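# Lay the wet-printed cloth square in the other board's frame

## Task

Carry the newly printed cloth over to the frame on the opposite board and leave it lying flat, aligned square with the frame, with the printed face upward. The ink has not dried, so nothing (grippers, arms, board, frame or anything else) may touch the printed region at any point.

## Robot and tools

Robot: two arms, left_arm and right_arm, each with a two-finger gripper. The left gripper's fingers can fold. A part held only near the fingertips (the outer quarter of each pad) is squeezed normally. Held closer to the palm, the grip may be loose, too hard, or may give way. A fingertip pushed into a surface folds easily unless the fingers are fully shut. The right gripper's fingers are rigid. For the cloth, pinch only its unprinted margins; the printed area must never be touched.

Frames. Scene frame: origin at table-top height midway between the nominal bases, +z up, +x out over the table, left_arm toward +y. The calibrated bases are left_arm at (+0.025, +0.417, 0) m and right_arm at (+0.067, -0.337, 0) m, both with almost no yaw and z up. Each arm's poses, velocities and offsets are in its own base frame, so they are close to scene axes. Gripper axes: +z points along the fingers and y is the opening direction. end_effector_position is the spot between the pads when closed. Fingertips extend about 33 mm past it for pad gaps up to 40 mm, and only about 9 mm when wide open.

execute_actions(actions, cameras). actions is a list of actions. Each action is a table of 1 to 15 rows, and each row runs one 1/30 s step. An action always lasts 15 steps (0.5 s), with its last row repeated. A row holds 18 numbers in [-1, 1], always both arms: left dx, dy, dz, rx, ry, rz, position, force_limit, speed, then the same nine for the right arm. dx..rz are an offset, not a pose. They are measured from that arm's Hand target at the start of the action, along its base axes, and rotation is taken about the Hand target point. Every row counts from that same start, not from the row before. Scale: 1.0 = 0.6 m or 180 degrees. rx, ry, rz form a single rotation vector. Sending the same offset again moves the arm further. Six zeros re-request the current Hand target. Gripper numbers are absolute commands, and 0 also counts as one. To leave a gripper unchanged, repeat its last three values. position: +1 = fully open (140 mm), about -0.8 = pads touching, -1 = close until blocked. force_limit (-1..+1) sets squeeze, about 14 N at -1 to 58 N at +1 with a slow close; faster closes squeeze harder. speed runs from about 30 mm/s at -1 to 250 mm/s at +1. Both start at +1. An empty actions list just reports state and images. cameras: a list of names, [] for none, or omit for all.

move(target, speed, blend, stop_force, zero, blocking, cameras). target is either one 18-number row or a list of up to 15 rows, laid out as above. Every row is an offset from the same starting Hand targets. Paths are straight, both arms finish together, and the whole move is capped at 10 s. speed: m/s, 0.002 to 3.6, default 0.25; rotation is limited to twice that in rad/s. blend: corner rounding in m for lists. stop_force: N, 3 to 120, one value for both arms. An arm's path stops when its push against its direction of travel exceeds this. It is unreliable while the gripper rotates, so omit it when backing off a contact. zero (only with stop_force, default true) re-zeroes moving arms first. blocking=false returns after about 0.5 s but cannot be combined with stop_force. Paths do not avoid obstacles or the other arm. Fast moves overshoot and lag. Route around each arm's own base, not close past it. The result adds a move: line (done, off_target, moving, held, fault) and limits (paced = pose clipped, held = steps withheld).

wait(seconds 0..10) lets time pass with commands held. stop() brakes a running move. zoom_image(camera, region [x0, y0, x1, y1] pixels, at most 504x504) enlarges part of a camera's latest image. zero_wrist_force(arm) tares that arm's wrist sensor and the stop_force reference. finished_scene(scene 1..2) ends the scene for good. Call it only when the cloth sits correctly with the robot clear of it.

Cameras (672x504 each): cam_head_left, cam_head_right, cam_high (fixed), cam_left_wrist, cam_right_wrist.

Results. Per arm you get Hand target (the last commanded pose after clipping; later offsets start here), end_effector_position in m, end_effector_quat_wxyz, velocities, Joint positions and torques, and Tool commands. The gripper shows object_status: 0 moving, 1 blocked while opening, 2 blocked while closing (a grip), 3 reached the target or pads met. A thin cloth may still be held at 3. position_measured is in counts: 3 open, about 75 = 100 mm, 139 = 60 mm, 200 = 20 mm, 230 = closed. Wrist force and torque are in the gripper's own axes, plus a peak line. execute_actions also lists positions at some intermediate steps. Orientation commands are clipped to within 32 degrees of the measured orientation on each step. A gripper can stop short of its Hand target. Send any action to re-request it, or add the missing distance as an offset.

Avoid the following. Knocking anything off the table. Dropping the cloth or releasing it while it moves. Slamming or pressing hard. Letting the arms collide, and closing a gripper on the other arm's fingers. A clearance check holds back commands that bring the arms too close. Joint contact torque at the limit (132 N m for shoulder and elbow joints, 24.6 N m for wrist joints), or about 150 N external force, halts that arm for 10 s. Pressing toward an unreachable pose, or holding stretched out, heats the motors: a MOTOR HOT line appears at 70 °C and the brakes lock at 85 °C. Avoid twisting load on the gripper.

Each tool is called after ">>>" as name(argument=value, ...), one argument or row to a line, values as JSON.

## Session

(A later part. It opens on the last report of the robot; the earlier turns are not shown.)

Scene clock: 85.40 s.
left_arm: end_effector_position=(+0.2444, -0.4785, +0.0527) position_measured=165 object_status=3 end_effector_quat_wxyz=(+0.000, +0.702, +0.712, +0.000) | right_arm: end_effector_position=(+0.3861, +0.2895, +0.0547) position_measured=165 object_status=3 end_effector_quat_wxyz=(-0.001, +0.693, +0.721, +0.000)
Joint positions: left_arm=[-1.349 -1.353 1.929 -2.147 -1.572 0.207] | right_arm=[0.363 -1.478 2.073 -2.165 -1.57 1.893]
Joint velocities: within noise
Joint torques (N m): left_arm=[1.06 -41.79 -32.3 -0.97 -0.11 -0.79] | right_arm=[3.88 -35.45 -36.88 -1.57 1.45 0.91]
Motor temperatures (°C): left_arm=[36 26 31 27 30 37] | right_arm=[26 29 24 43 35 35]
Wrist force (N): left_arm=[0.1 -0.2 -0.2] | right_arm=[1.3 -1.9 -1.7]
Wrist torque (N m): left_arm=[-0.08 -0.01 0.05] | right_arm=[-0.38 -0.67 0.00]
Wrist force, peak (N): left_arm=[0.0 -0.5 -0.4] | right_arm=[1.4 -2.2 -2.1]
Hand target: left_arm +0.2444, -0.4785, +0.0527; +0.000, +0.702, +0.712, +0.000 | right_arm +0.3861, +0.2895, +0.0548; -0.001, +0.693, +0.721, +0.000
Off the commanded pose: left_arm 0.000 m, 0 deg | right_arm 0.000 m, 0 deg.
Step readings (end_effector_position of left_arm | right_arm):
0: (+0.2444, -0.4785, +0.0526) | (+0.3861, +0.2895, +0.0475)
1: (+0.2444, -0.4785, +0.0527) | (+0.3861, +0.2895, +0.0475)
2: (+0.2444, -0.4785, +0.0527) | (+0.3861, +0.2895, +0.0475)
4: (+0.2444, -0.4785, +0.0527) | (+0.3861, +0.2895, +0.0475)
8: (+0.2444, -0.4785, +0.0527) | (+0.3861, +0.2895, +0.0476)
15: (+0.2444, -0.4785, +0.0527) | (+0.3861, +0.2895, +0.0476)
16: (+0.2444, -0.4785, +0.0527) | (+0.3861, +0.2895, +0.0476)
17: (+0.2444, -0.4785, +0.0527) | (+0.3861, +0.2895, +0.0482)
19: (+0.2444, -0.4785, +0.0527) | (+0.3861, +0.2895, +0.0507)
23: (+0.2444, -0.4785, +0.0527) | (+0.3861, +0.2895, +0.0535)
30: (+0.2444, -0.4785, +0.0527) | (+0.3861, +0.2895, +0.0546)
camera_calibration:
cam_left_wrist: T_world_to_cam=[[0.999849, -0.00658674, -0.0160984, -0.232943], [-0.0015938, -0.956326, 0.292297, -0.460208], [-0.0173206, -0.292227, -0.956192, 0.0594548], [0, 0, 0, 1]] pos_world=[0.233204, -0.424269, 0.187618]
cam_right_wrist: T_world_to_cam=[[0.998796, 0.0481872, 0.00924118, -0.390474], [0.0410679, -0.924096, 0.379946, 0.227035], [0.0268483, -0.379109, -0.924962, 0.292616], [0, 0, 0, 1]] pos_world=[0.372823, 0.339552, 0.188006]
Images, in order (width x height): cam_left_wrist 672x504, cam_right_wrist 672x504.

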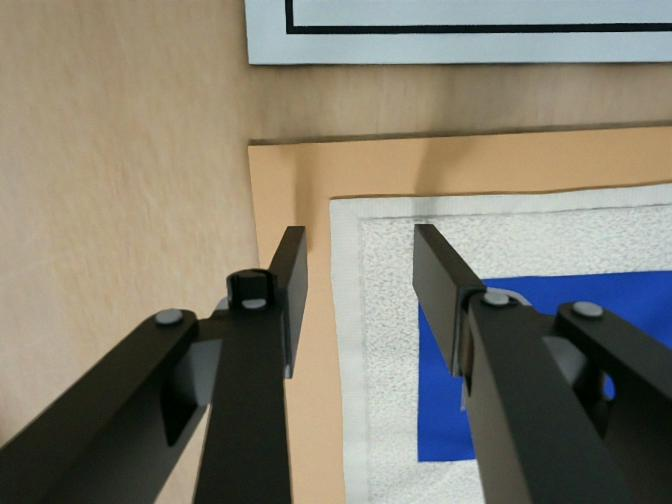

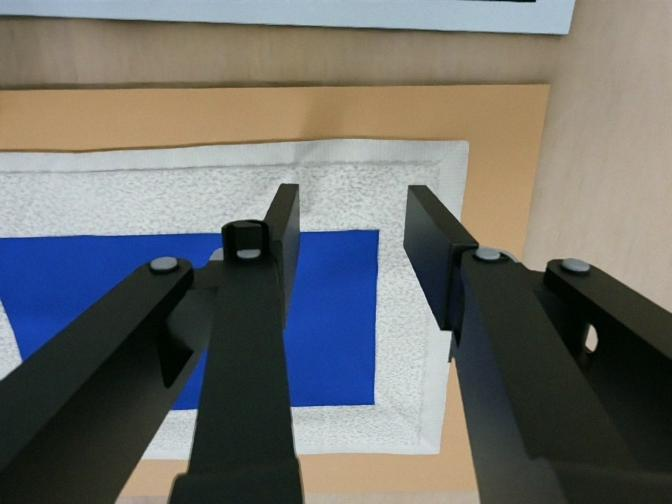

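>>> move(
  target=[
    [0.0258,0.0067,0,0,0,0,-0.29,0,-0.5,0.0252,0.0168,0,0,0,0,-0.29,0,-0.5],
    [0.0258,0.0067,-0.0078,0,0,0,-0.29,0,-0.5,0.0252,0.0168,-0.0111,0,0,0,-0.29,0,-0.5],
  ],
  speed=0.06,
  cameras=[],
)

>>> move(
  target=[0,0,-0.022,0,0,0,-0.29,0,-0.5,0,0,-0.022,0,0,0,-0.29,0,-0.5],
  speed=0.004,
  stop_force=12,
  cameras=["cam_left_wrist","cam_right_wrist"],
)

>>> execute_actions(
  actions=[
    [[0,0,0.0,0,0,0,-0.48,0,-1,0,0,0.0,0,0,0,-0.48,0,-1]],
    [[0,0,0.0001,0,0,0,-0.56,0,-1,0,0,0.0002,0,0,0,-0.56,0,-1]],
    [[0,0,0.0005,0,0,0,-0.65,0,-1,0,0,0.0007,0,0,0,-0.65,0,-1]],
  ],
  cameras=["cam_left_wrist","cam_right_wrist"],
)

Scene clock: 98.10 s.
left_arm: end_effector_position=(+0.2444, -0.4785, +0.0528) position_measured=165 object_status=3 end_effector_quat_wxyz=(+0.000, +0.702, +0.712, -0.001) | right_arm: end_effector_position=(+0.3892, +0.2916, +0.0548) position_measured=165 object_status=3 end_effector_quat_wxyz=(-0.001, +0.693, +0.721, +0.000)
Joint positions: left_arm=[-1.349 -1.353 1.929 -2.147 -1.572 0.207] | right_arm=[0.365 -1.469 2.063 -2.164 -1.57 1.895]
Joint velocities: within noise
Joint torques (N m): left_arm=[-6.29 -36.85 -28.08 -1.25 -0.11 -0.46] | right_arm=[7.23 -18.58 -36.54 -1.65 1.79 2.95]
Motor temperatures (°C): left_arm=[36 26 30 27 30 37] | right_arm=[26 29 24 43 35 35]
Wrist force (N): left_arm=[0.0 -0.2 -0.4] | right_arm=[1.4 -1.8 -1.6]
Wrist torque (N m): left_arm=[-0.08 0.02 0.05] | right_arm=[-0.36 -0.70 0.01]
Wrist force, peak (N): left_arm=[0.3 -0.5 -0.4] | right_arm=[1.6 -2.3 -1.7]
Hand target: left_arm +0.2444, -0.4785, +0.0527; +0.000, +0.702, +0.712, +0.000 (not the last commanded pose) | right_arm +0.3893, +0.2916, +0.0548; -0.001, +0.693, +0.721, +0.000 (not the last commanded pose)
Off the commanded pose: left_arm 0.017 m, 0 deg | right_arm 0.016 m, 0 deg.
move: held (left_arm; a check stopped the path), off_target (right_arm; braked when a check withheld steps of left_arm); path passed 0 of 2 targets; limits=held
pose unreachable (left arm): on one or more control steps of this call, first in action 0 (counted from 0), this arm could not follow its commanded pose, so it was not sent that pose on those steps. It may still have moved: this result reports where it is.
cause: moving toward the commanded pose would bring a part of the arm too close to another arm (a part of this arm just beyond joint 5 (wrist 2) and a part of the right arm just beyond its joint 4 (wrist 1)).
No camera images: "cameras" was empty.

Scene clock: 102.30 s.
left_arm: end_effector_position=(+0.2444, -0.4785, +0.0395) position_measured=165 object_status=3 end_effector_quat_wxyz=(+0.000, +0.702, +0.712, +0.000) | right_arm: end_effector_position=(+0.3893, +0.2916, +0.0416) position_measured=165 object_status=3 end_effector_quat_wxyz=(-0.001, +0.693, +0.721, +0.000)
Joint positions: left_arm=[-1.349 -1.334 1.946 -2.183 -1.572 0.207] | right_arm=[0.365 -1.449 2.08 -2.202 -1.57 1.895]
Joint velocities: within noise
Joint torques (N m): left_arm=[-6.88 -13.12 -5.34 -3.26 -0.4 -1.37] | right_arm=[6.91 -19.7 -10.67 -4.64 2.1 2.94]
Motor temperatures (°C): left_arm=[36 26 30 27 30 37] | right_arm=[26 28 24 43 35 35]
Wrist force (N): left_arm=[1.4 1.6 -10.0] | right_arm=[1.4 -2.0 -1.8]
Wrist torque (N m): left_arm=[-0.39 -0.03 0.02] | right_arm=[-0.40 -0.70 0.01]
Wrist force, peak (N): left_arm=[1.2 1.6 -10.1] | right_arm=[1.7 -2.2 -1.8]
Hand target: left_arm +0.2444, -0.4785, +0.0395; +0.000, +0.702, +0.712, +0.000 | right_arm +0.3893, +0.2916, +0.0416; -0.001, +0.693, +0.721, +0.000
Off the commanded pose: left_arm 0.000 m, 0 deg | right_arm 0.000 m, 0 deg.
move: done
camera_calibration:
cam_left_wrist: T_world_to_cam=[[0.999849, -0.00658674, -0.0160984, -0.233156], [-0.0015938, -0.956326, 0.292297, -0.45635], [-0.0173206, -0.292227, -0.956192, 0.046833], [0, 0, 0, 1]] pos_world=[0.233204, -0.424269, 0.174418]
cam_right_wrist: T_world_to_cam=[[0.998791, 0.0482797, 0.00920382, -0.393777], [0.0411676, -0.924091, 0.379948, 0.233908], [0.0268489, -0.37911, -0.924962, 0.281152], [0, 0, 0, 1]] pos_world=[0.376123, 0.341751, 0.174806]
Images, in order (width x height): cam_left_wrist 672x504, cam_right_wrist 672x504.

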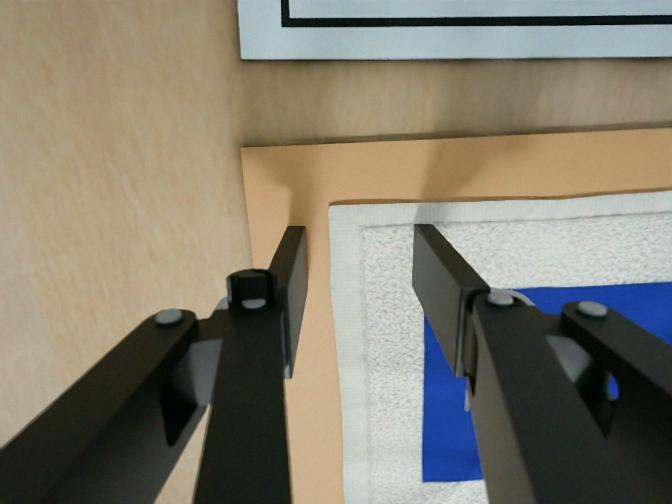

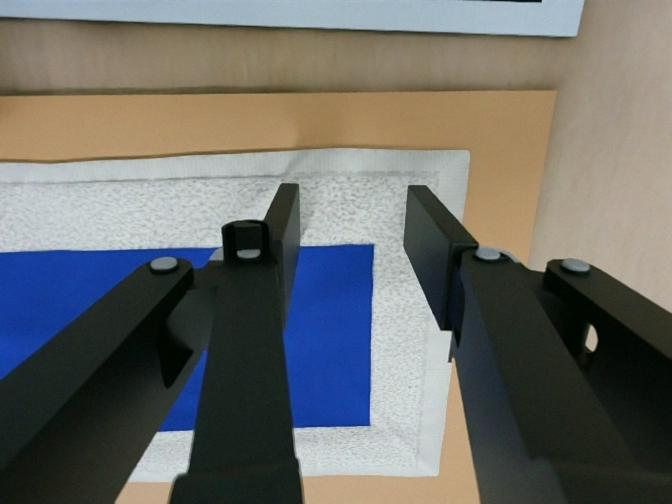

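Scene clock: 104.00 s.
left_arm: end_effector_position=(+0.2444, -0.4785, +0.0399) position_measured=211 object_status=3 end_effector_quat_wxyz=(+0.000, +0.702, +0.712, +0.000) | right_arm: end_effector_position=(+0.3893, +0.2916, +0.0421) position_measured=211 object_status=3 end_effector_quat_wxyz=(-0.001, +0.693, +0.721, +0.000)
Joint positions: left_arm=[-1.349 -1.335 1.945 -2.182 -1.572 0.207] | right_arm=[0.365 -1.45 2.08 -2.2 -1.57 1.895]
Joint velocities: within noise
Joint torques (N m): left_arm=[-5.78 -40.64 -29.98 -0.44 -1.49 -1.23] | right_arm=[7.11 -35.85 -35.38 -1.81 2.09 2.84]
Motor temperatures (°C): left_arm=[36 26 30 27 30 37] | right_arm=[26 28 24 43 35 35]
Wrist force (N): left_arm=[0.4 0.9 -4.6] | right_arm=[1.6 -2.1 -1.4]
Wrist torque (N m): left_arm=[-0.14 -0.01 0.03] | right_arm=[-0.41 -0.74 0.00]
Wrist force, peak (N): left_arm=[0.4 5.3 -16.5] | right_arm=[1.6 -2.3 -1.7]
Hand target: left_arm +0.2444, -0.4785, +0.0399; +0.000, +0.702, +0.712, +0.000 | right_arm +0.3893, +0.2916, +0.0421; -0.001, +0.693, +0.721, +0.000
Off the commanded pose: left_arm 0.000 m, 0 deg | right_arm 0.000 m, 0 deg.
Step readings (end_effector_position of left_arm | right_arm):
0: (+0.2444, -0.4785, +0.0395) | (+0.3893, +0.2916, +0.0416)
1: (+0.2444, -0.4785, +0.0395) | (+0.3893, +0.2916, +0.0416)
2: (+0.2444, -0.4785, +0.0395) | (+0.3893, +0.2916, +0.0416)
4: (+0.2444, -0.4785, +0.0395) | (+0.3893, +0.2916, +0.0416)
8: (+0.2444, -0.4785, +0.0395) | (+0.3893, +0.2916, +0.0416)
15: (+0.2444, -0.4785, +0.0395) | (+0.3893, +0.2916, +0.0416)
16: (+0.2444, -0.4785, +0.0395) | (+0.3893, +0.2916, +0.0416)
17: (+0.2444, -0.4785, +0.0395) | (+0.3893, +0.2916, +0.0416)
19: (+0.2444, -0.4785, +0.0395) | (+0.3893, +0.2916, +0.0416)
23: (+0.2444, -0.4785, +0.0395) | (+0.3893, +0.2916, +0.0416)
30: (+0.2444, -0.4785, +0.0395) | (+0.3892, +0.2916, +0.0416)
31: (+0.2444, -0.4785, +0.0395) | (+0.3892, +0.2916, +0.0416)
32: (+0.2444, -0.4784, +0.0395) | (+0.3892, +0.2916, +0.0416)
34: (+0.2444, -0.4784, +0.0395) | (+0.3893, +0.2916, +0.0418)
38: (+0.2444, -0.4784, +0.0397) | (+0.3893, +0.2916, +0.0420)
45: (+0.2444, -0.4785, +0.0399) | (+0.3893, +0.2916, +0.0421)
camera_calibration:
cam_left_wrist: T_world_to_cam=[[0.999849, -0.00658674, -0.0160984, -0.233151], [-0.0015938, -0.956326, 0.292297, -0.456438], [-0.0173206, -0.292227, -0.956192, 0.0471199], [0, 0, 0, 1]] pos_world=[0.233204, -0.424269, 0.174718]
cam_right_wrist: T_world_to_cam=[[0.998791, 0.0482797, 0.00920382, -0.393783], [0.0411676, -0.924091, 0.379948, 0.23368], [0.0268489, -0.37911, -0.924962, 0.281707], [0, 0, 0, 1]] pos_world=[0.376123, 0.341751, 0.175406]
Images, in order (width x height): cam_left_wrist 672x504, cam_right_wrist 672x504.

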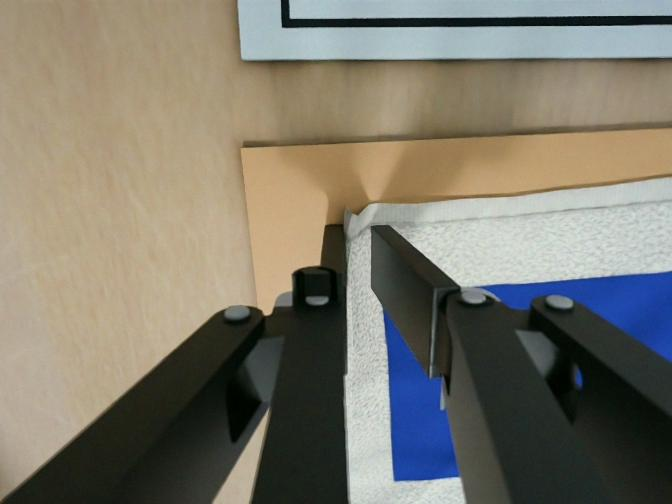

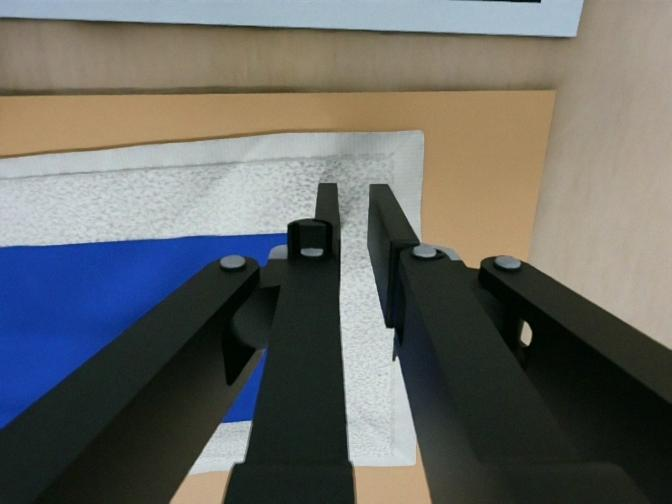

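>>> execute_actions(
  actions=[
    [[0,0,0.0,0,0,0,-1,0,-1,0,0,0.01,0,0,0,-0.65,0,-1]],
    [[0,0,0.0,0,0,0,-1,0,-1,0,0,0.01,0,0,0,-0.65,0,-1]],
  ],
  cameras=["cam_left_wrist","cam_right_wrist"],
)

Scene clock: 112.27 s.
left_arm: end_effector_position=(+0.2444, -0.4785, +0.0399) position_measured=222 object_status=2 end_effector_quat_wxyz=(+0.000, +0.702, +0.712, +0.000) | right_arm: end_effector_position=(+0.3893, +0.2916, +0.0541) position_measured=211 object_status=3 end_effector_quat_wxyz=(-0.001, +0.693, +0.721, +0.000)
Joint positions: left_arm=[-1.349 -1.335 1.945 -2.182 -1.572 0.207] | right_arm=[0.365 -1.468 2.064 -2.166 -1.57 1.895]
Joint velocities: within noise
Joint torques (N m): left_arm=[-6.11 -35.67 -21.46 -1.54 0.27 -1.36] | right_arm=[5.68 -35.25 -36.19 -1.69 2 2.65]
Motor temperatures (°C): left_arm=[36 26 30 27 30 37] | right_arm=[26 28 24 43 35 35]
Wrist force (N): left_arm=[0.2 2.9 -9.2] | right_arm=[1.6 -2.2 -1.8]
Wrist torque (N m): left_arm=[-0.18 0.03 0.04] | right_arm=[-0.43 -0.74 0.00]
Wrist force, peak (N): left_arm=[0.3 2.9 -9.5] | right_arm=[1.5 -2.1 -2.1]
Hand target: left_arm +0.2444, -0.4785, +0.0399; +0.000, +0.702, +0.712, +0.000 | right_arm +0.3893, +0.2916, +0.0541; -0.001, +0.693, +0.721, +0.000
Off the commanded pose: left_arm 0.000 m, 0 deg | right_arm 0.000 m, 0 deg.
Step readings (end_effector_position of left_arm | right_arm):
0: (+0.2444, -0.4785, +0.0399) | (+0.3893, +0.2916, +0.0421)
1: (+0.2444, -0.4785, +0.0399) | (+0.3893, +0.2916, +0.0421)
2: (+0.2444, -0.4785, +0.0399) | (+0.3893, +0.2916, +0.0426)
4: (+0.2444, -0.4785, +0.0399) | (+0.3893, +0.2916, +0.0447)
8: (+0.2444, -0.4785, +0.0399) | (+0.3893, +0.2916, +0.0470)
15: (+0.2444, -0.4785, +0.0399) | (+0.3893, +0.2916, +0.0480)
16: (+0.2444, -0.4785, +0.0399) | (+0.3893, +0.2916, +0.0480)
17: (+0.2444, -0.4785, +0.0399) | (+0.3893, +0.2916, +0.0485)
19: (+0.2444, -0.4785, +0.0399) | (+0.3894, +0.2917, +0.0506)
23: (+0.2444, -0.4785, +0.0399) | (+0.3893, +0.2916, +0.0530)
30: (+0.2444, -0.4785, +0.0399) | (+0.3893, +0.2916, +0.0540)
camera_calibration:
cam_left_wrist: T_world_to_cam=[[0.999849, -0.00658723, -0.0160989, -0.233151], [-0.00159359, -0.956317, 0.292326, -0.456439], [-0.0173213, -0.292256, -0.956183, 0.0471061], [0, 0, 0, 1]] pos_world=[0.233204, -0.424269, 0.174718]
cam_right_wrist: T_world_to_cam=[[0.998796, 0.0481872, 0.00924118, -0.39387], [0.0410679, -0.924096, 0.379946, 0.229161], [0.0268483, -0.379109, -0.924962, 0.292806], [0, 0, 0, 1]] pos_world=[0.376123, 0.341752, 0.187406]
Images, in order (width x height): cam_left_wrist 672x504, cam_right_wrist 672x504.

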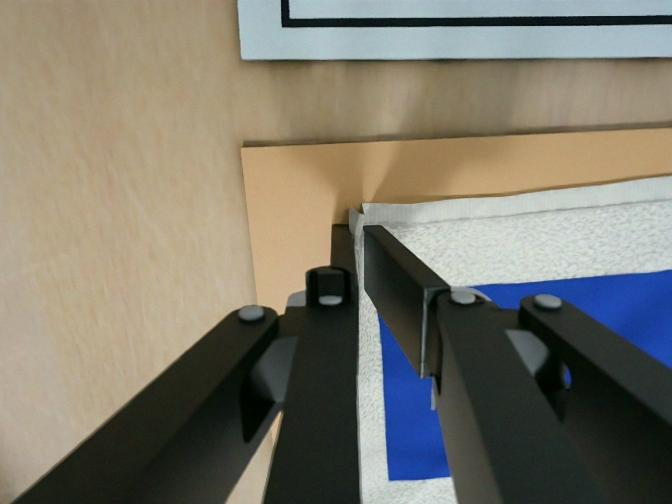

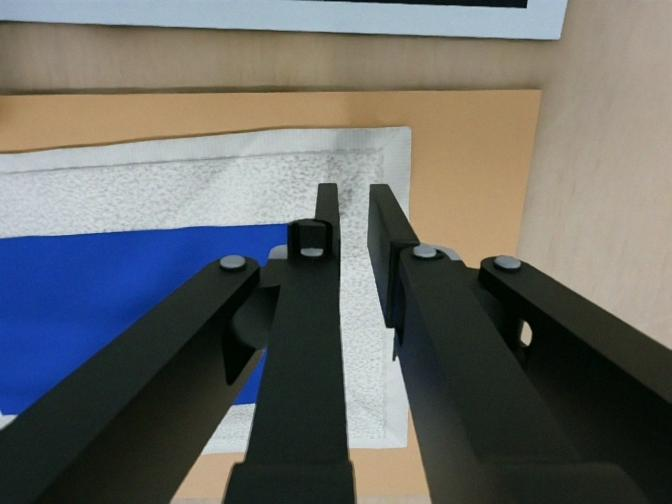

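>>> move(
  target=[
    [0,0,0,0,0,0,-1,0,-1,0.0098,0.0272,0,0,0,0,-0.29,0,-0.5],
    [0,0,0,0,0,0,-1,0,-1,0.0098,0.0272,-0.0102,0,0,0,-0.29,0,-0.5],
  ],
  speed=0.06,
  cameras=[],
)

>>> move(
  target=[0,0,0,0,0,0,-1,0,-1,0,0,-0.022,0,0,0,-0.29,0,-0.5],
  speed=0.004,
  stop_force=10,
  cameras=["cam_left_wrist","cam_right_wrist"],
)

Scene clock: 131.93 s.
left_arm: end_effector_position=(+0.2444, -0.4785, +0.0399) position_measured=222 object_status=2 end_effector_quat_wxyz=(+0.000, +0.702, +0.712, +0.000) | right_arm: end_effector_position=(+0.3952, +0.3079, +0.0481) position_measured=165 object_status=3 end_effector_quat_wxyz=(-0.001, +0.693, +0.721, +0.000)
Joint positions: left_arm=[-1.349 -1.335 1.945 -2.182 -1.572 0.207] | right_arm=[0.392 -1.426 2.033 -2.177 -1.57 1.923]
Joint velocities: within noise
Joint torques (N m): left_arm=[-5.92 -20.41 -16.25 -1.82 -1.59 -1.32] | right_arm=[7.4 -22.09 -9.16 -4.69 -1.32 3]
Motor temperatures (°C): left_arm=[36 26 30 27 30 37] | right_arm=[26 28 24 43 35 35]
Wrist force (N): left_arm=[0.4 2.8 -9.3] | right_arm=[1.4 -2.2 -1.6]
Wrist torque (N m): left_arm=[-0.21 -0.01 0.04] | right_arm=[-0.44 -0.69 0.01]
Wrist force, peak (N): left_arm=[0.1 2.9 -9.4] | right_arm=[1.9 -2.0 -2.2]
Hand target: left_arm +0.2444, -0.4785, +0.0399; +0.000, +0.702, +0.712, +0.000 | right_arm +0.3952, +0.3080, +0.0480; -0.001, +0.693, +0.721, +0.000
Off the commanded pose: left_arm 0.000 m, 0 deg | right_arm 0.000 m, 0 deg.
move: done
No camera images: "cameras" was empty.

Scene clock: 135.67 s.
left_arm: end_effector_position=(+0.2444, -0.4785, +0.0399) position_measured=222 object_status=2 end_effector_quat_wxyz=(+0.000, +0.702, +0.712, +0.000) | right_arm: end_effector_position=(+0.3952, +0.3080, +0.0392) position_measured=165 object_status=3 end_effector_quat_wxyz=(-0.001, +0.693, +0.721, +0.000)
Joint positions: left_arm=[-1.349 -1.335 1.945 -2.182 -1.572 0.207] | right_arm=[0.392 -1.412 2.045 -2.202 -1.57 1.923]
Joint velocities: within noise
Joint torques (N m): left_arm=[-6.47 -15.21 -13.05 -2.32 -1.7 -1.53] | right_arm=[5.78 -32.23 -30.73 -1.32 -1.64 2.86]
Motor temperatures (°C): left_arm=[35 26 30 27 30 37] | right_arm=[26 28 24 43 35 35]
Wrist force (N): left_arm=[0.5 2.6 -9.2] | right_arm=[1.3 -2.9 -12.3]
Wrist torque (N m): left_arm=[-0.25 -0.03 0.04] | right_arm=[-0.14 -0.76 0.01]
Wrist force, peak (N): left_arm=[0.6 2.9 -9.4] | right_arm=[1.0 -2.5 -15.2]
Hand target: left_arm +0.2444, -0.4785, +0.0399; +0.000, +0.702, +0.712, +0.000 | right_arm +0.3952, +0.3080, +0.0392; -0.001, +0.693, +0.721, +0.000 (not the last commanded pose)
Off the commanded pose: left_arm 0.000 m, 0 deg | right_arm 0.004 m, 0 deg.
move: contact (right_arm)
camera_calibration:
cam_left_wrist: T_world_to_cam=[[0.999849, -0.00658674, -0.0160984, -0.233151], [-0.0015938, -0.956326, 0.292297, -0.456438], [-0.0173206, -0.292227, -0.956192, 0.0471199], [0, 0, 0, 1]] pos_world=[0.233204, -0.424269, 0.174718]
cam_right_wrist: T_world_to_cam=[[0.998793, 0.0482267, 0.00933826, -0.400441], [0.0410701, -0.92413, 0.379864, 0.249668], [0.0269494, -0.379022, -0.924995, 0.284981], [0, 0, 0, 1]] pos_world=[0.382023, 0.358052, 0.172506]
Images, in order (width x height): cam_left_wrist 672x504, cam_right_wrist 672x504.

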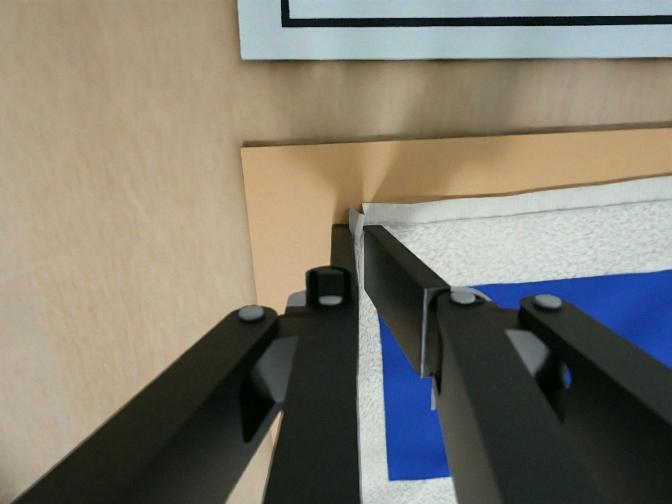

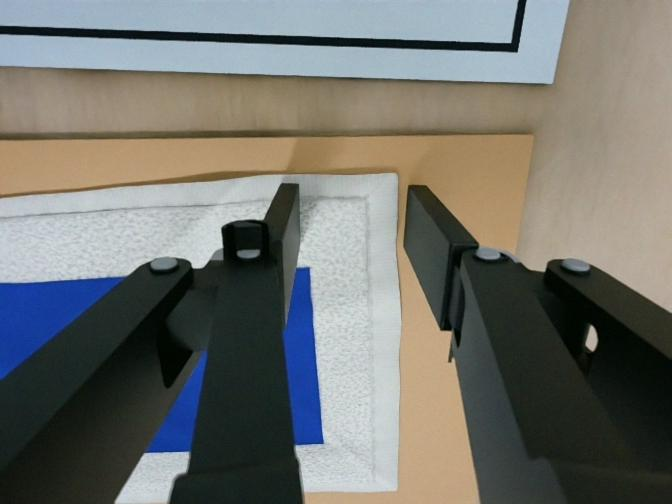

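>>> execute_actions(
  actions=[
    [[0,0,0,0,0,0,-1,0,-1,0,0,0.0,0,0,0,-0.48,0,-1]],
    [[0,0,0,0,0,0,-1,0,-1,0,0,0.0001,0,0,0,-0.56,0,-1]],
    [[0,0,0,0,0,0,-1,0,-1,0,0,0.0004,0,0,0,-0.65,0,-1]],
  ],
  cameras=["cam_left_wrist","cam_right_wrist"],
)

>>> execute_actions(
  actions=[
    [[0,0,0,0,0,0,-1,0,-1,0,0,0.0,0,0,0,-1,0,-1]],
    [[0,0,0,0,0,0,-1,0,-1,0,0,0,0,0,0,-1,0,-1]],
  ],
  cameras=["cam_left_wrist","cam_right_wrist"],
)

Scene clock: 144.30 s.
left_arm: end_effector_position=(+0.2444, -0.4785, +0.0399) position_measured=222 object_status=2 end_effector_quat_wxyz=(+0.000, +0.702, +0.712, +0.000) | right_arm: end_effector_position=(+0.3952, +0.3080, +0.0395) position_measured=210 object_status=3 end_effector_quat_wxyz=(-0.001, +0.693, +0.721, +0.000)
Joint positions: left_arm=[-1.349 -1.335 1.945 -2.182 -1.572 0.207] | right_arm=[0.392 -1.413 2.044 -2.202 -1.57 1.923]
Joint velocities: within noise
Joint torques (N m): left_arm=[-5.66 -16.66 -7.43 -2.62 -1.82 -1.38] | right_arm=[-10.31 -7.72 -20.9 -4.3 -1.62 3]
Motor temperatures (°C): left_arm=[35 26 30 27 30 37] | right_arm=[26 28 24 43 35 35]
Wrist force (N): left_arm=[0.5 3.1 -9.0] | right_arm=[1.1 -29.5 -70.2]
Wrist torque (N m): left_arm=[-0.23 -0.04 0.03] | right_arm=[1.02 -0.71 0.04]
Wrist force, peak (N): left_arm=[0.3 3.1 -9.3] | right_arm=[1.1 -32.4 -76.2]
Hand target: left_arm +0.2444, -0.4785, +0.0399; +0.000, +0.702, +0.712, +0.000 | right_arm +0.3952, +0.3080, +0.0395; -0.001, +0.693, +0.721, +0.000
Off the commanded pose: left_arm 0.000 m, 0 deg | right_arm 0.000 m, 0 deg.
Step readings (end_effector_position of left_arm | right_arm):
0: (+0.2444, -0.4785, +0.0399) | (+0.3952, +0.3080, +0.0392)
1: (+0.2444, -0.4785, +0.0399) | (+0.3952, +0.3080, +0.0392)
2: (+0.2444, -0.4785, +0.0399) | (+0.3952, +0.3080, +0.0392)
4: (+0.2444, -0.4785, +0.0399) | (+0.3952, +0.3080, +0.0392)
8: (+0.2444, -0.4785, +0.0399) | (+0.3952, +0.3080, +0.0392)
15: (+0.2444, -0.4785, +0.0399) | (+0.3952, +0.3080, +0.0393)
16: (+0.2444, -0.4785, +0.0399) | (+0.3952, +0.3080, +0.0393)
17: (+0.2444, -0.4785, +0.0399) | (+0.3952, +0.3080, +0.0393)
19: (+0.2444, -0.4785, +0.0399) | (+0.3953, +0.3080, +0.0393)
23: (+0.2444, -0.4785, +0.0399) | (+0.3953, +0.3080, +0.0393)
30: (+0.2444, -0.4785, +0.0399) | (+0.3953, +0.3080, +0.0393)
31: (+0.2444, -0.4785, +0.0399) | (+0.3953, +0.3080, +0.0393)
32: (+0.2444, -0.4785, +0.0399) | (+0.3953, +0.3080, +0.0393)
34: (+0.2444, -0.4785, +0.0399) | (+0.3952, +0.3080, +0.0394)
38: (+0.2444, -0.4785, +0.0399) | (+0.3952, +0.3080, +0.0394)
45: (+0.2444, -0.4785, +0.0399) | (+0.3952, +0.3080, +0.0395)
camera_calibration:
cam_left_wrist: T_world_to_cam=[[0.999849, -0.00658674, -0.0160984, -0.233151], [-0.0015938, -0.956326, 0.292297, -0.456438], [-0.0173206, -0.292227, -0.956192, 0.0471199], [0, 0, 0, 1]] pos_world=[0.233204, -0.424269, 0.174718]
cam_right_wrist: T_world_to_cam=[[0.998793, 0.0482267, 0.00933826, -0.400444], [0.0410701, -0.92413, 0.379864, 0.249554], [0.0269494, -0.379022, -0.924995, 0.285259], [0, 0, 0, 1]] pos_world=[0.382023, 0.358052, 0.172806]
Images, in order (width x height): cam_left_wrist 672x504, cam_right_wrist 672x504.

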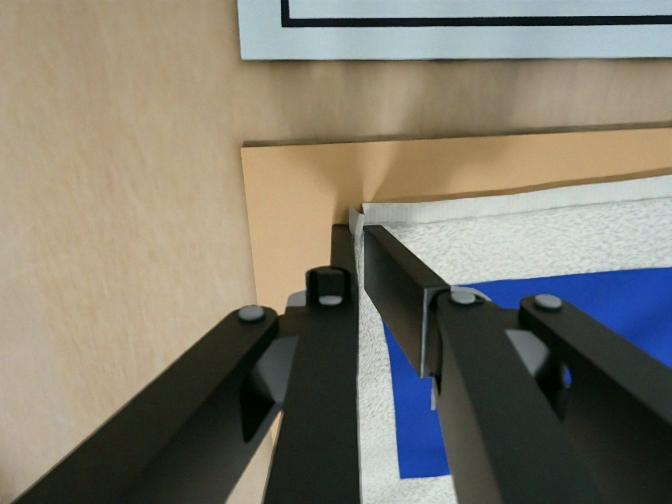

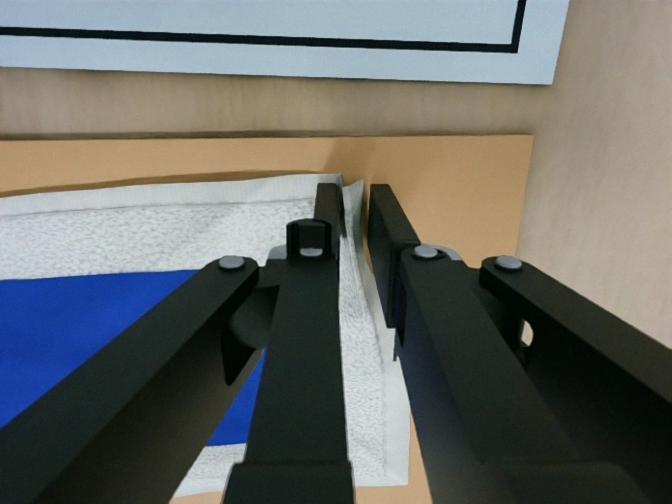

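Scene clock: 145.50 s.
left_arm: end_effector_position=(+0.2444, -0.4785, +0.0399) position_measured=222 object_status=2 end_effector_quat_wxyz=(+0.000, +0.702, +0.712, +0.000) | right_arm: end_effector_position=(+0.3953, +0.3080, +0.0395) position_measured=225 object_status=2 end_effector_quat_wxyz=(-0.001, +0.693, +0.721, +0.000)
Joint positions: left_arm=[-1.349 -1.335 1.945 -2.182 -1.572 0.207] | right_arm=[0.392 -1.413 2.044 -2.202 -1.57 1.923]
Joint velocities: within noise
Joint torques (N m): left_arm=[-5.51 -15.24 -7.44 -2.71 -1.9 -1.34] | right_arm=[-10.29 -5.41 -14.42 -4.69 -1.63 2.8]
Motor temperatures (°C): left_arm=[35 26 30 27 30 37] | right_arm=[26 28 24 43 35 35]
Wrist force (N): left_arm=[0.3 3.1 -9.2] | right_arm=[1.3 -23.8 -66.7]
Wrist torque (N m): left_arm=[-0.25 0.02 0.03] | right_arm=[0.59 -0.72 -0.03]
Wrist force, peak (N): left_arm=[0.2 3.3 -9.3] | right_arm=[1.3 -30.5 -71.1]
Hand target: left_arm +0.2444, -0.4785, +0.0399; +0.000, +0.702, +0.712, +0.000 | right_arm +0.3952, +0.3080, +0.0395; -0.001, +0.693, +0.721, +0.000
Off the commanded pose: left_arm 0.000 m, 0 deg | right_arm 0.000 m, 0 deg.
Step readings (end_effector_position of left_arm | right_arm):
0: (+0.2444, -0.4785, +0.0399) | (+0.3952, +0.3080, +0.0395)
1: (+0.2444, -0.4785, +0.0399) | (+0.3952, +0.3080, +0.0395)
2: (+0.2444, -0.4785, +0.0399) | (+0.3952, +0.3080, +0.0395)
4: (+0.2444, -0.4785, +0.0399) | (+0.3952, +0.3080, +0.0395)
8: (+0.2444, -0.4785, +0.0399) | (+0.3952, +0.3080, +0.0395)
15: (+0.2444, -0.4785, +0.0399) | (+0.3953, +0.3080, +0.0395)
16: (+0.2444, -0.4785, +0.0399) | (+0.3953, +0.3080, +0.0395)
17: (+0.2444, -0.4785, +0.0399) | (+0.3953, +0.3080, +0.0395)
19: (+0.2444, -0.4785, +0.0399) | (+0.3953, +0.3080, +0.0395)
23: (+0.2444, -0.4785, +0.0399) | (+0.3953, +0.3080, +0.0395)
30: (+0.2444, -0.4785, +0.0399) | (+0.3953, +0.3080, +0.0395)
camera_calibration:
cam_left_wrist: T_world_to_cam=[[0.999849, -0.00658674, -0.0160984, -0.233151], [-0.0015938, -0.956326, 0.292297, -0.456438], [-0.0173206, -0.292227, -0.956192, 0.0471199], [0, 0, 0, 1]] pos_world=[0.233204, -0.424269, 0.174718]
cam_right_wrist: T_world_to_cam=[[0.998793, 0.0482267, 0.00933826, -0.400444], [0.0410701, -0.92413, 0.379864, 0.249554], [0.0269494, -0.379022, -0.924995, 0.285259], [0, 0, 0, 1]] pos_world=[0.382023, 0.358052, 0.172806]
Images, in order (width x height): cam_left_wrist 672x504, cam_right_wrist 672x504.

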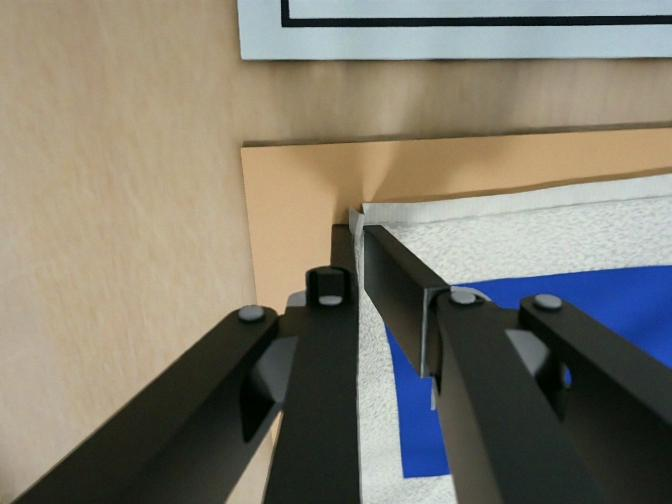

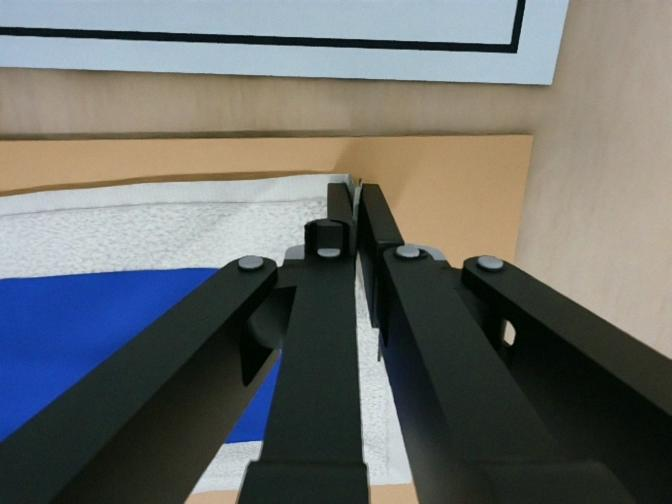

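>>> move(
  target=[0,0,0.0133,0,0,0,-1,0,-1,0,0,0.0133,0,0,0,-1,0,-1],
  speed=0.02,
  cameras=["cam_left_wrist","cam_right_wrist"],
)

Scene clock: 150.70 s.
left_arm: end_effector_position=(+0.2444, -0.4785, +0.0478) position_measured=222 object_status=2 end_effector_quat_wxyz=(+0.000, +0.702, +0.712, -0.001) | right_arm: end_effector_position=(+0.3952, +0.3080, +0.0474) position_measured=225 object_status=2 end_effector_quat_wxyz=(-0.001, +0.693, +0.721, +0.000)
Joint positions: left_arm=[-1.349 -1.346 1.935 -2.161 -1.572 0.207] | right_arm=[0.392 -1.425 2.034 -2.179 -1.57 1.923]
Joint velocities: within noise
Joint torques (N m): left_arm=[-6.14 -42.03 -34.07 -1.06 -1.19 -1.2] | right_arm=[0.44 -37.71 -37.11 -1.92 -1.6 2.97]
Motor temperatures (°C): left_arm=[35 26 30 27 30 37] | right_arm=[26 28 24 43 35 35]
Wrist force (N): left_arm=[0.3 0.6 -0.2] | right_arm=[-1.5 -4.2 -1.1]
Wrist torque (N m): left_arm=[-0.10 -0.02 0.04] | right_arm=[-0.64 -0.10 0.01]
Wrist force, peak (N): left_arm=[0.3 3.2 -9.3] | right_arm=[1.4 -23.9 -66.9]
Hand target: left_arm +0.2444, -0.4785, +0.0479; +0.000, +0.702, +0.712, +0.000 | right_arm +0.3952, +0.3080, +0.0475; -0.001, +0.693, +0.721, +0.000
Off the commanded pose: left_arm 0.000 m, 0 deg | right_arm 0.000 m, 0 deg.
move: done
camera_calibration:
cam_left_wrist: T_world_to_cam=[[0.999849, -0.00658723, -0.0160989, -0.233024], [-0.00159359, -0.956317, 0.292326, -0.458748], [-0.0173213, -0.292256, -0.956183, 0.0546599], [0, 0, 0, 1]] pos_world=[0.233204, -0.424269, 0.182618]
cam_right_wrist: T_world_to_cam=[[0.998793, 0.0482267, 0.00933826, -0.400517], [0.0410701, -0.92413, 0.379864, 0.246553], [0.0269494, -0.379022, -0.924995, 0.292566], [0, 0, 0, 1]] pos_world=[0.382023, 0.358052, 0.180706]
Images, in order (width x height): cam_left_wrist 672x504, cam_right_wrist 672x504.

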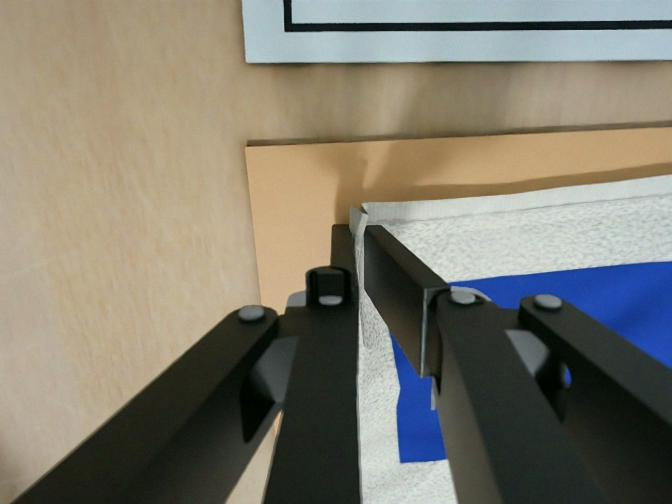

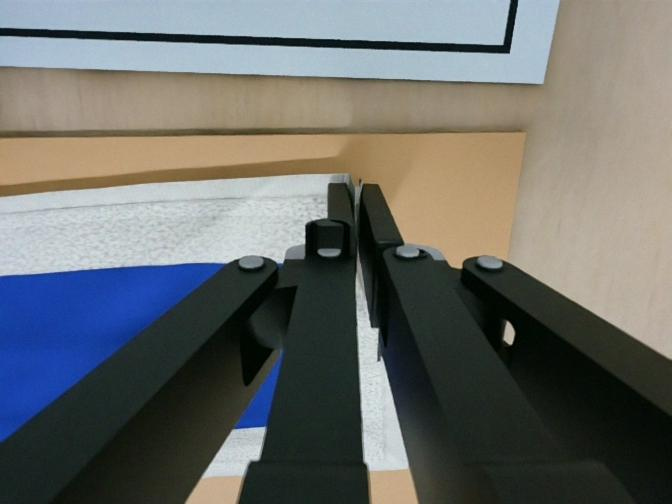

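>>> move(
  target=[
    [0.002,0.05,0.0135,0,0,0,-1,0,-1,0.002,0.04,0.0142,0,0,0,-1,0,-1],
    [0.0109,0.216,0.0135,0,0,0,-1,0,-1,0.0065,0.196,0.0142,0,0,0,-1,0,-1],
  ],
  speed=0.06,
  blend=0.01,
)

>>> zoom_image(
  camera="cam_high",
  region=[310, 150, 450, 300],
)

Scene clock: 171.53 s.
left_arm: end_effector_position=(+0.2509, -0.3491, +0.0560) position_measured=222 object_status=2 end_effector_quat_wxyz=(+0.000, +0.702, +0.712, +0.000) | right_arm: end_effector_position=(+0.3991, +0.4254, +0.0560) position_measured=225 object_status=2 end_effector_quat_wxyz=(-0.001, +0.693, +0.721, +0.000)
Joint positions: left_arm=[-1.262 -1.607 2.204 -2.167 -1.572 0.294] | right_arm=[0.586 -1.258 1.792 -2.105 -1.57 2.117]
Joint velocities: within noise
Joint torques (N m): left_arm=[9.15 -30.86 -9.14 -0.99 -1.71 1.74] | right_arm=[6.74 -29.74 -37.19 -1.85 -1.54 2.86]
Motor temperatures (°C): left_arm=[35 26 30 27 30 37] | right_arm=[26 28 24 43 35 35]
Wrist force (N): left_arm=[0.3 0.7 -0.1] | right_arm=[-1.6 -3.9 -1.5]
Wrist torque (N m): left_arm=[-0.08 -0.05 0.03] | right_arm=[-0.57 -0.07 -0.02]
Wrist force, peak (N): left_arm=[-0.5 0.8 -0.3] | right_arm=[-1.7 -4.3 -1.5]
Hand target: left_arm +0.2510, -0.3489, +0.0560; +0.000, +0.702, +0.712, +0.000 | right_arm +0.3991, +0.4256, +0.0560; -0.001, +0.693, +0.721, +0.000
Off the commanded pose: left_arm 0.000 m, 0 deg | right_arm 0.000 m, 0 deg.
move: done
camera_calibration:
cam_left_wrist: T_world_to_cam=[[0.999849, -0.00658674, -0.0160984, -0.238638], [-0.0015938, -0.956326, 0.292297, -0.337384], [-0.0173206, -0.292227, -0.956192, 0.100443], [0, 0, 0, 1]] pos_world=[0.239804, -0.294869, 0.190818]
cam_right_wrist: T_world_to_cam=[[0.998793, 0.0482229, 0.00934522, -0.410059], [0.0410664, -0.924165, 0.379779, 0.35175], [0.0269506, -0.378936, -0.92503, 0.344919], [0, 0, 0, 1]] pos_world=[0.385823, 0.475552, 0.189305]

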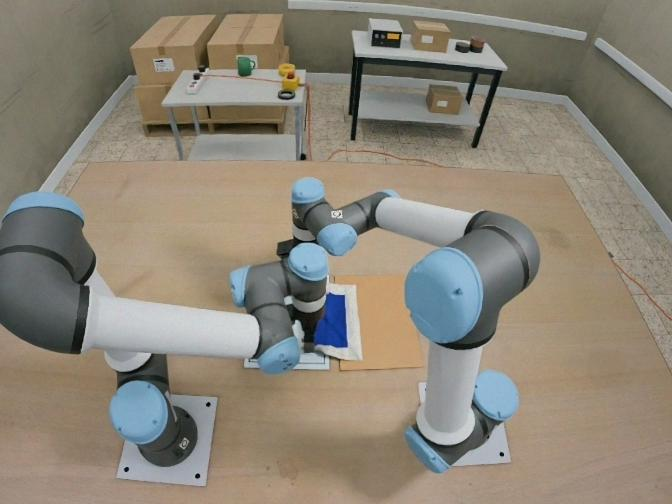

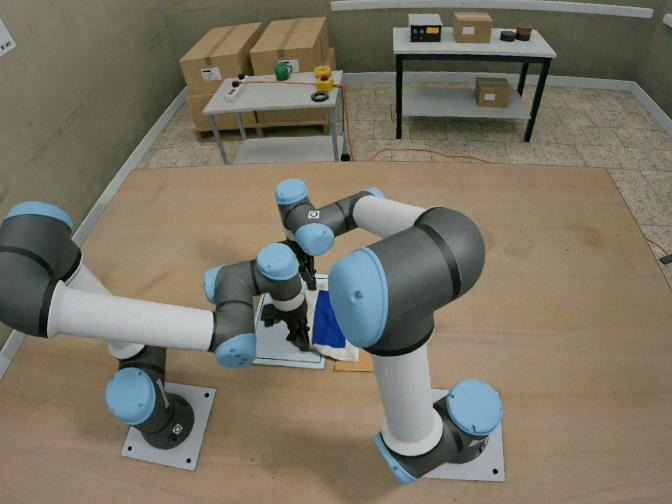

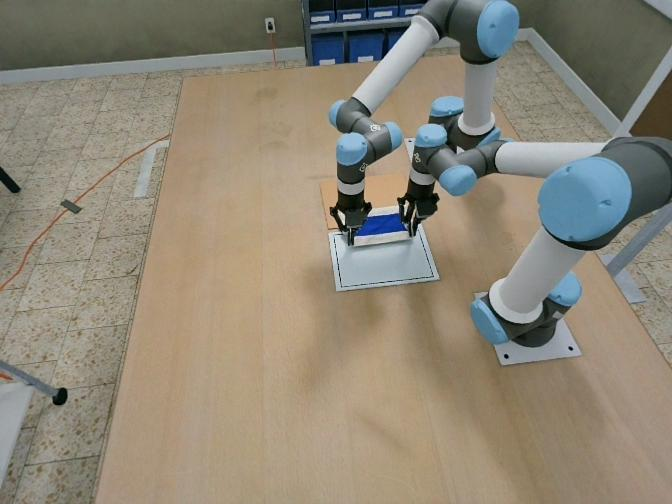

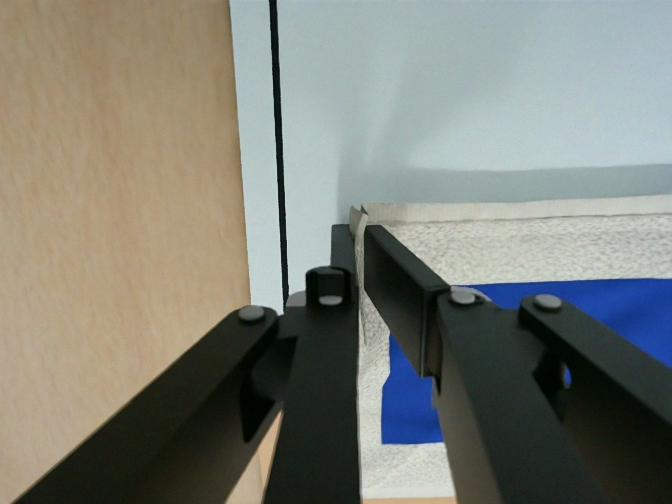

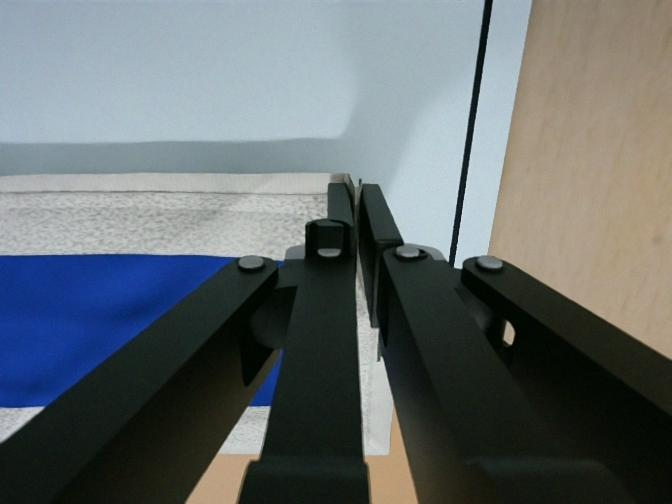

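Scaled by 3.360.

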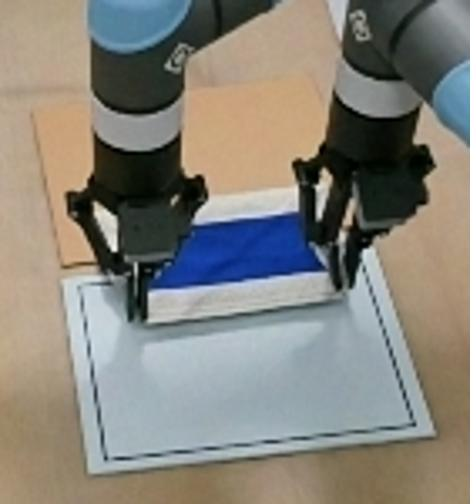

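>>> move(
  target=[
    [0.0107,0.216,0,0,0,0,-1,0,-1,0.0065,0.1957,0,0,0,0,-1,0,-1],
    [0.0107,0.222,-0.0208,0,0,0,-1,0,-1,0.0065,0.2017,-0.0208,0,0,0,-1,0,-1],
  ],
  speed=[0.06,0.03],
)

>>> zoom_image(
  camera="cam_high",
  region=[310, 150, 450, 300],
)

Scene clock: 180.83 s.
left_arm: end_effector_position=(+0.2574, -0.2157, +0.0436) position_measured=222 object_status=2 end_effector_quat_wxyz=(+0.000, +0.702, +0.712, +0.000) | right_arm: end_effector_position=(+0.4030, +0.5466, +0.0436) position_measured=225 object_status=2 end_effector_quat_wxyz=(-0.001, +0.693, +0.721, +0.000)
Joint positions: left_arm=[-1.105 -1.854 2.437 -2.154 -1.572 0.451] | right_arm=[0.737 -1.041 1.501 -2.031 -1.57 2.268]
Joint velocities: within noise
Joint torques (N m): left_arm=[8.02 4.49 -8.3 -4.11 -1.71 1.97] | right_arm=[6.57 -39.75 -12.1 -5.03 -1.6 2.96]
Motor temperatures (°C): left_arm=[35 26 30 27 30 37] | right_arm=[26 28 24 43 35 35]
Wrist force (N): left_arm=[-0.1 0.3 -0.5] | right_arm=[-1.5 -4.0 -1.5]
Wrist torque (N m): left_arm=[-0.11 -0.01 0.05] | right_arm=[-0.60 -0.07 -0.01]
Wrist force, peak (N): left_arm=[0.2 0.8 -0.5] | right_arm=[-1.7 -4.4 -1.5]
Hand target: left_arm +0.2574, -0.2157, +0.0435; +0.000, +0.702, +0.712, +0.000 | right_arm +0.4030, +0.5466, +0.0435; -0.001, +0.693, +0.721, +0.000
Off the commanded pose: left_arm 0.000 m, 0 deg | right_arm 0.000 m, 0 deg.
move: done
camera_calibration:
cam_left_wrist: T_world_to_cam=[[0.999849, -0.00658674, -0.0160984, -0.244359], [-0.0015938, -0.956326, 0.292297, -0.206272], [-0.0173206, -0.292227, -0.956192, 0.127651], [0, 0, 0, 1]] pos_world=[0.246204, -0.161569, 0.178418]
cam_right_wrist: T_world_to_cam=[[0.998793, 0.0482267, 0.00933826, -0.419779], [0.0410701, -0.92413, 0.379864, 0.468174], [0.0269494, -0.379022, -0.924995, 0.379276], [0, 0, 0, 1]] pos_world=[0.389823, 0.596652, 0.176906]

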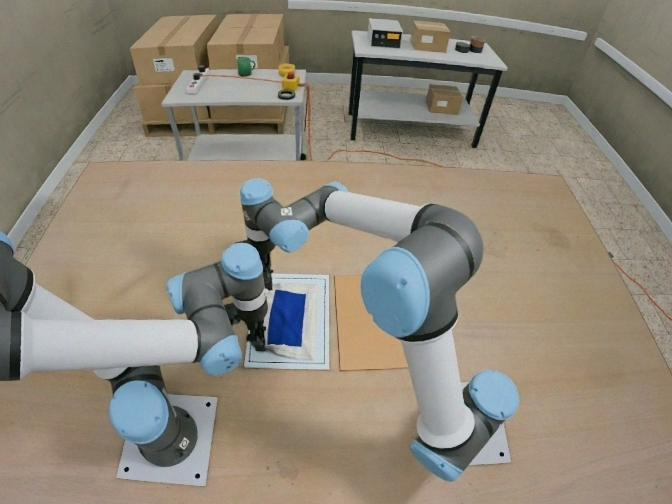

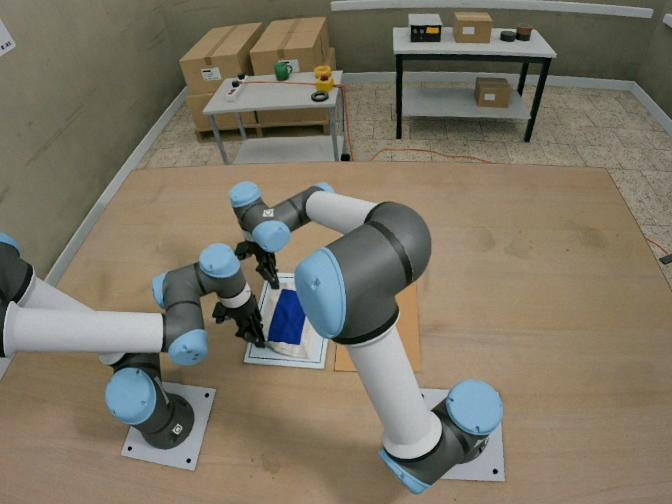

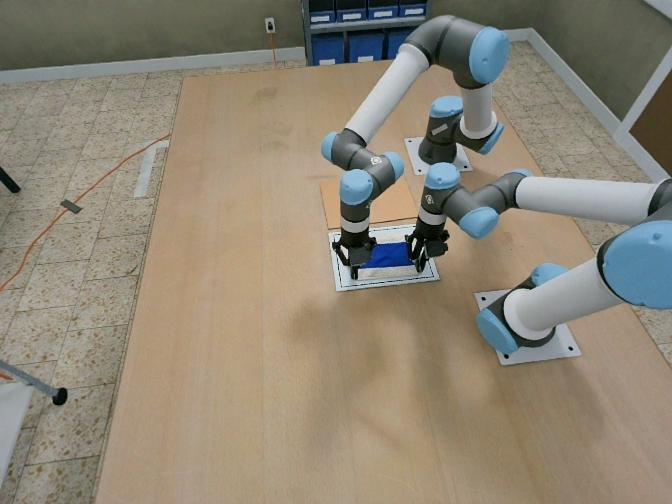

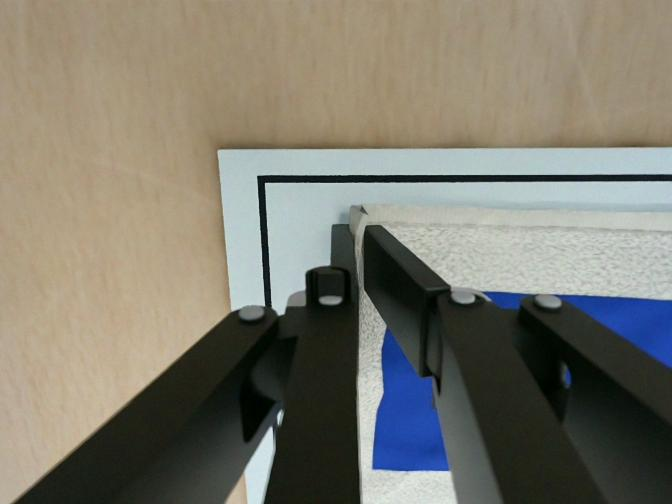

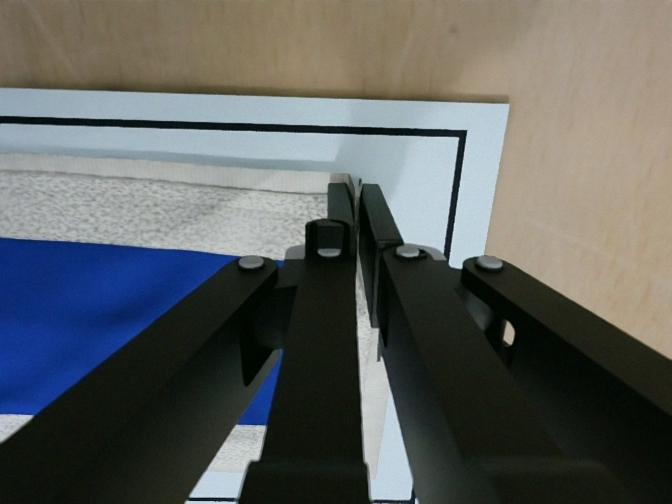

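Scaled by 3.360.

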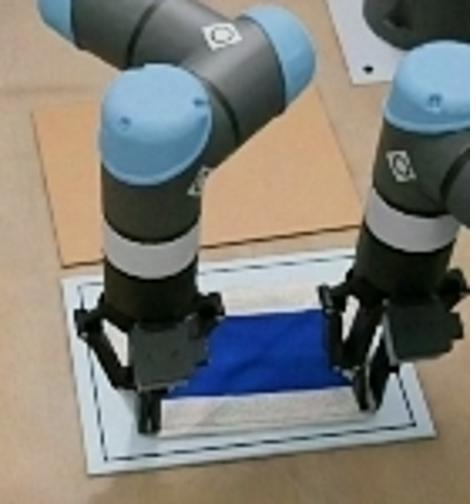

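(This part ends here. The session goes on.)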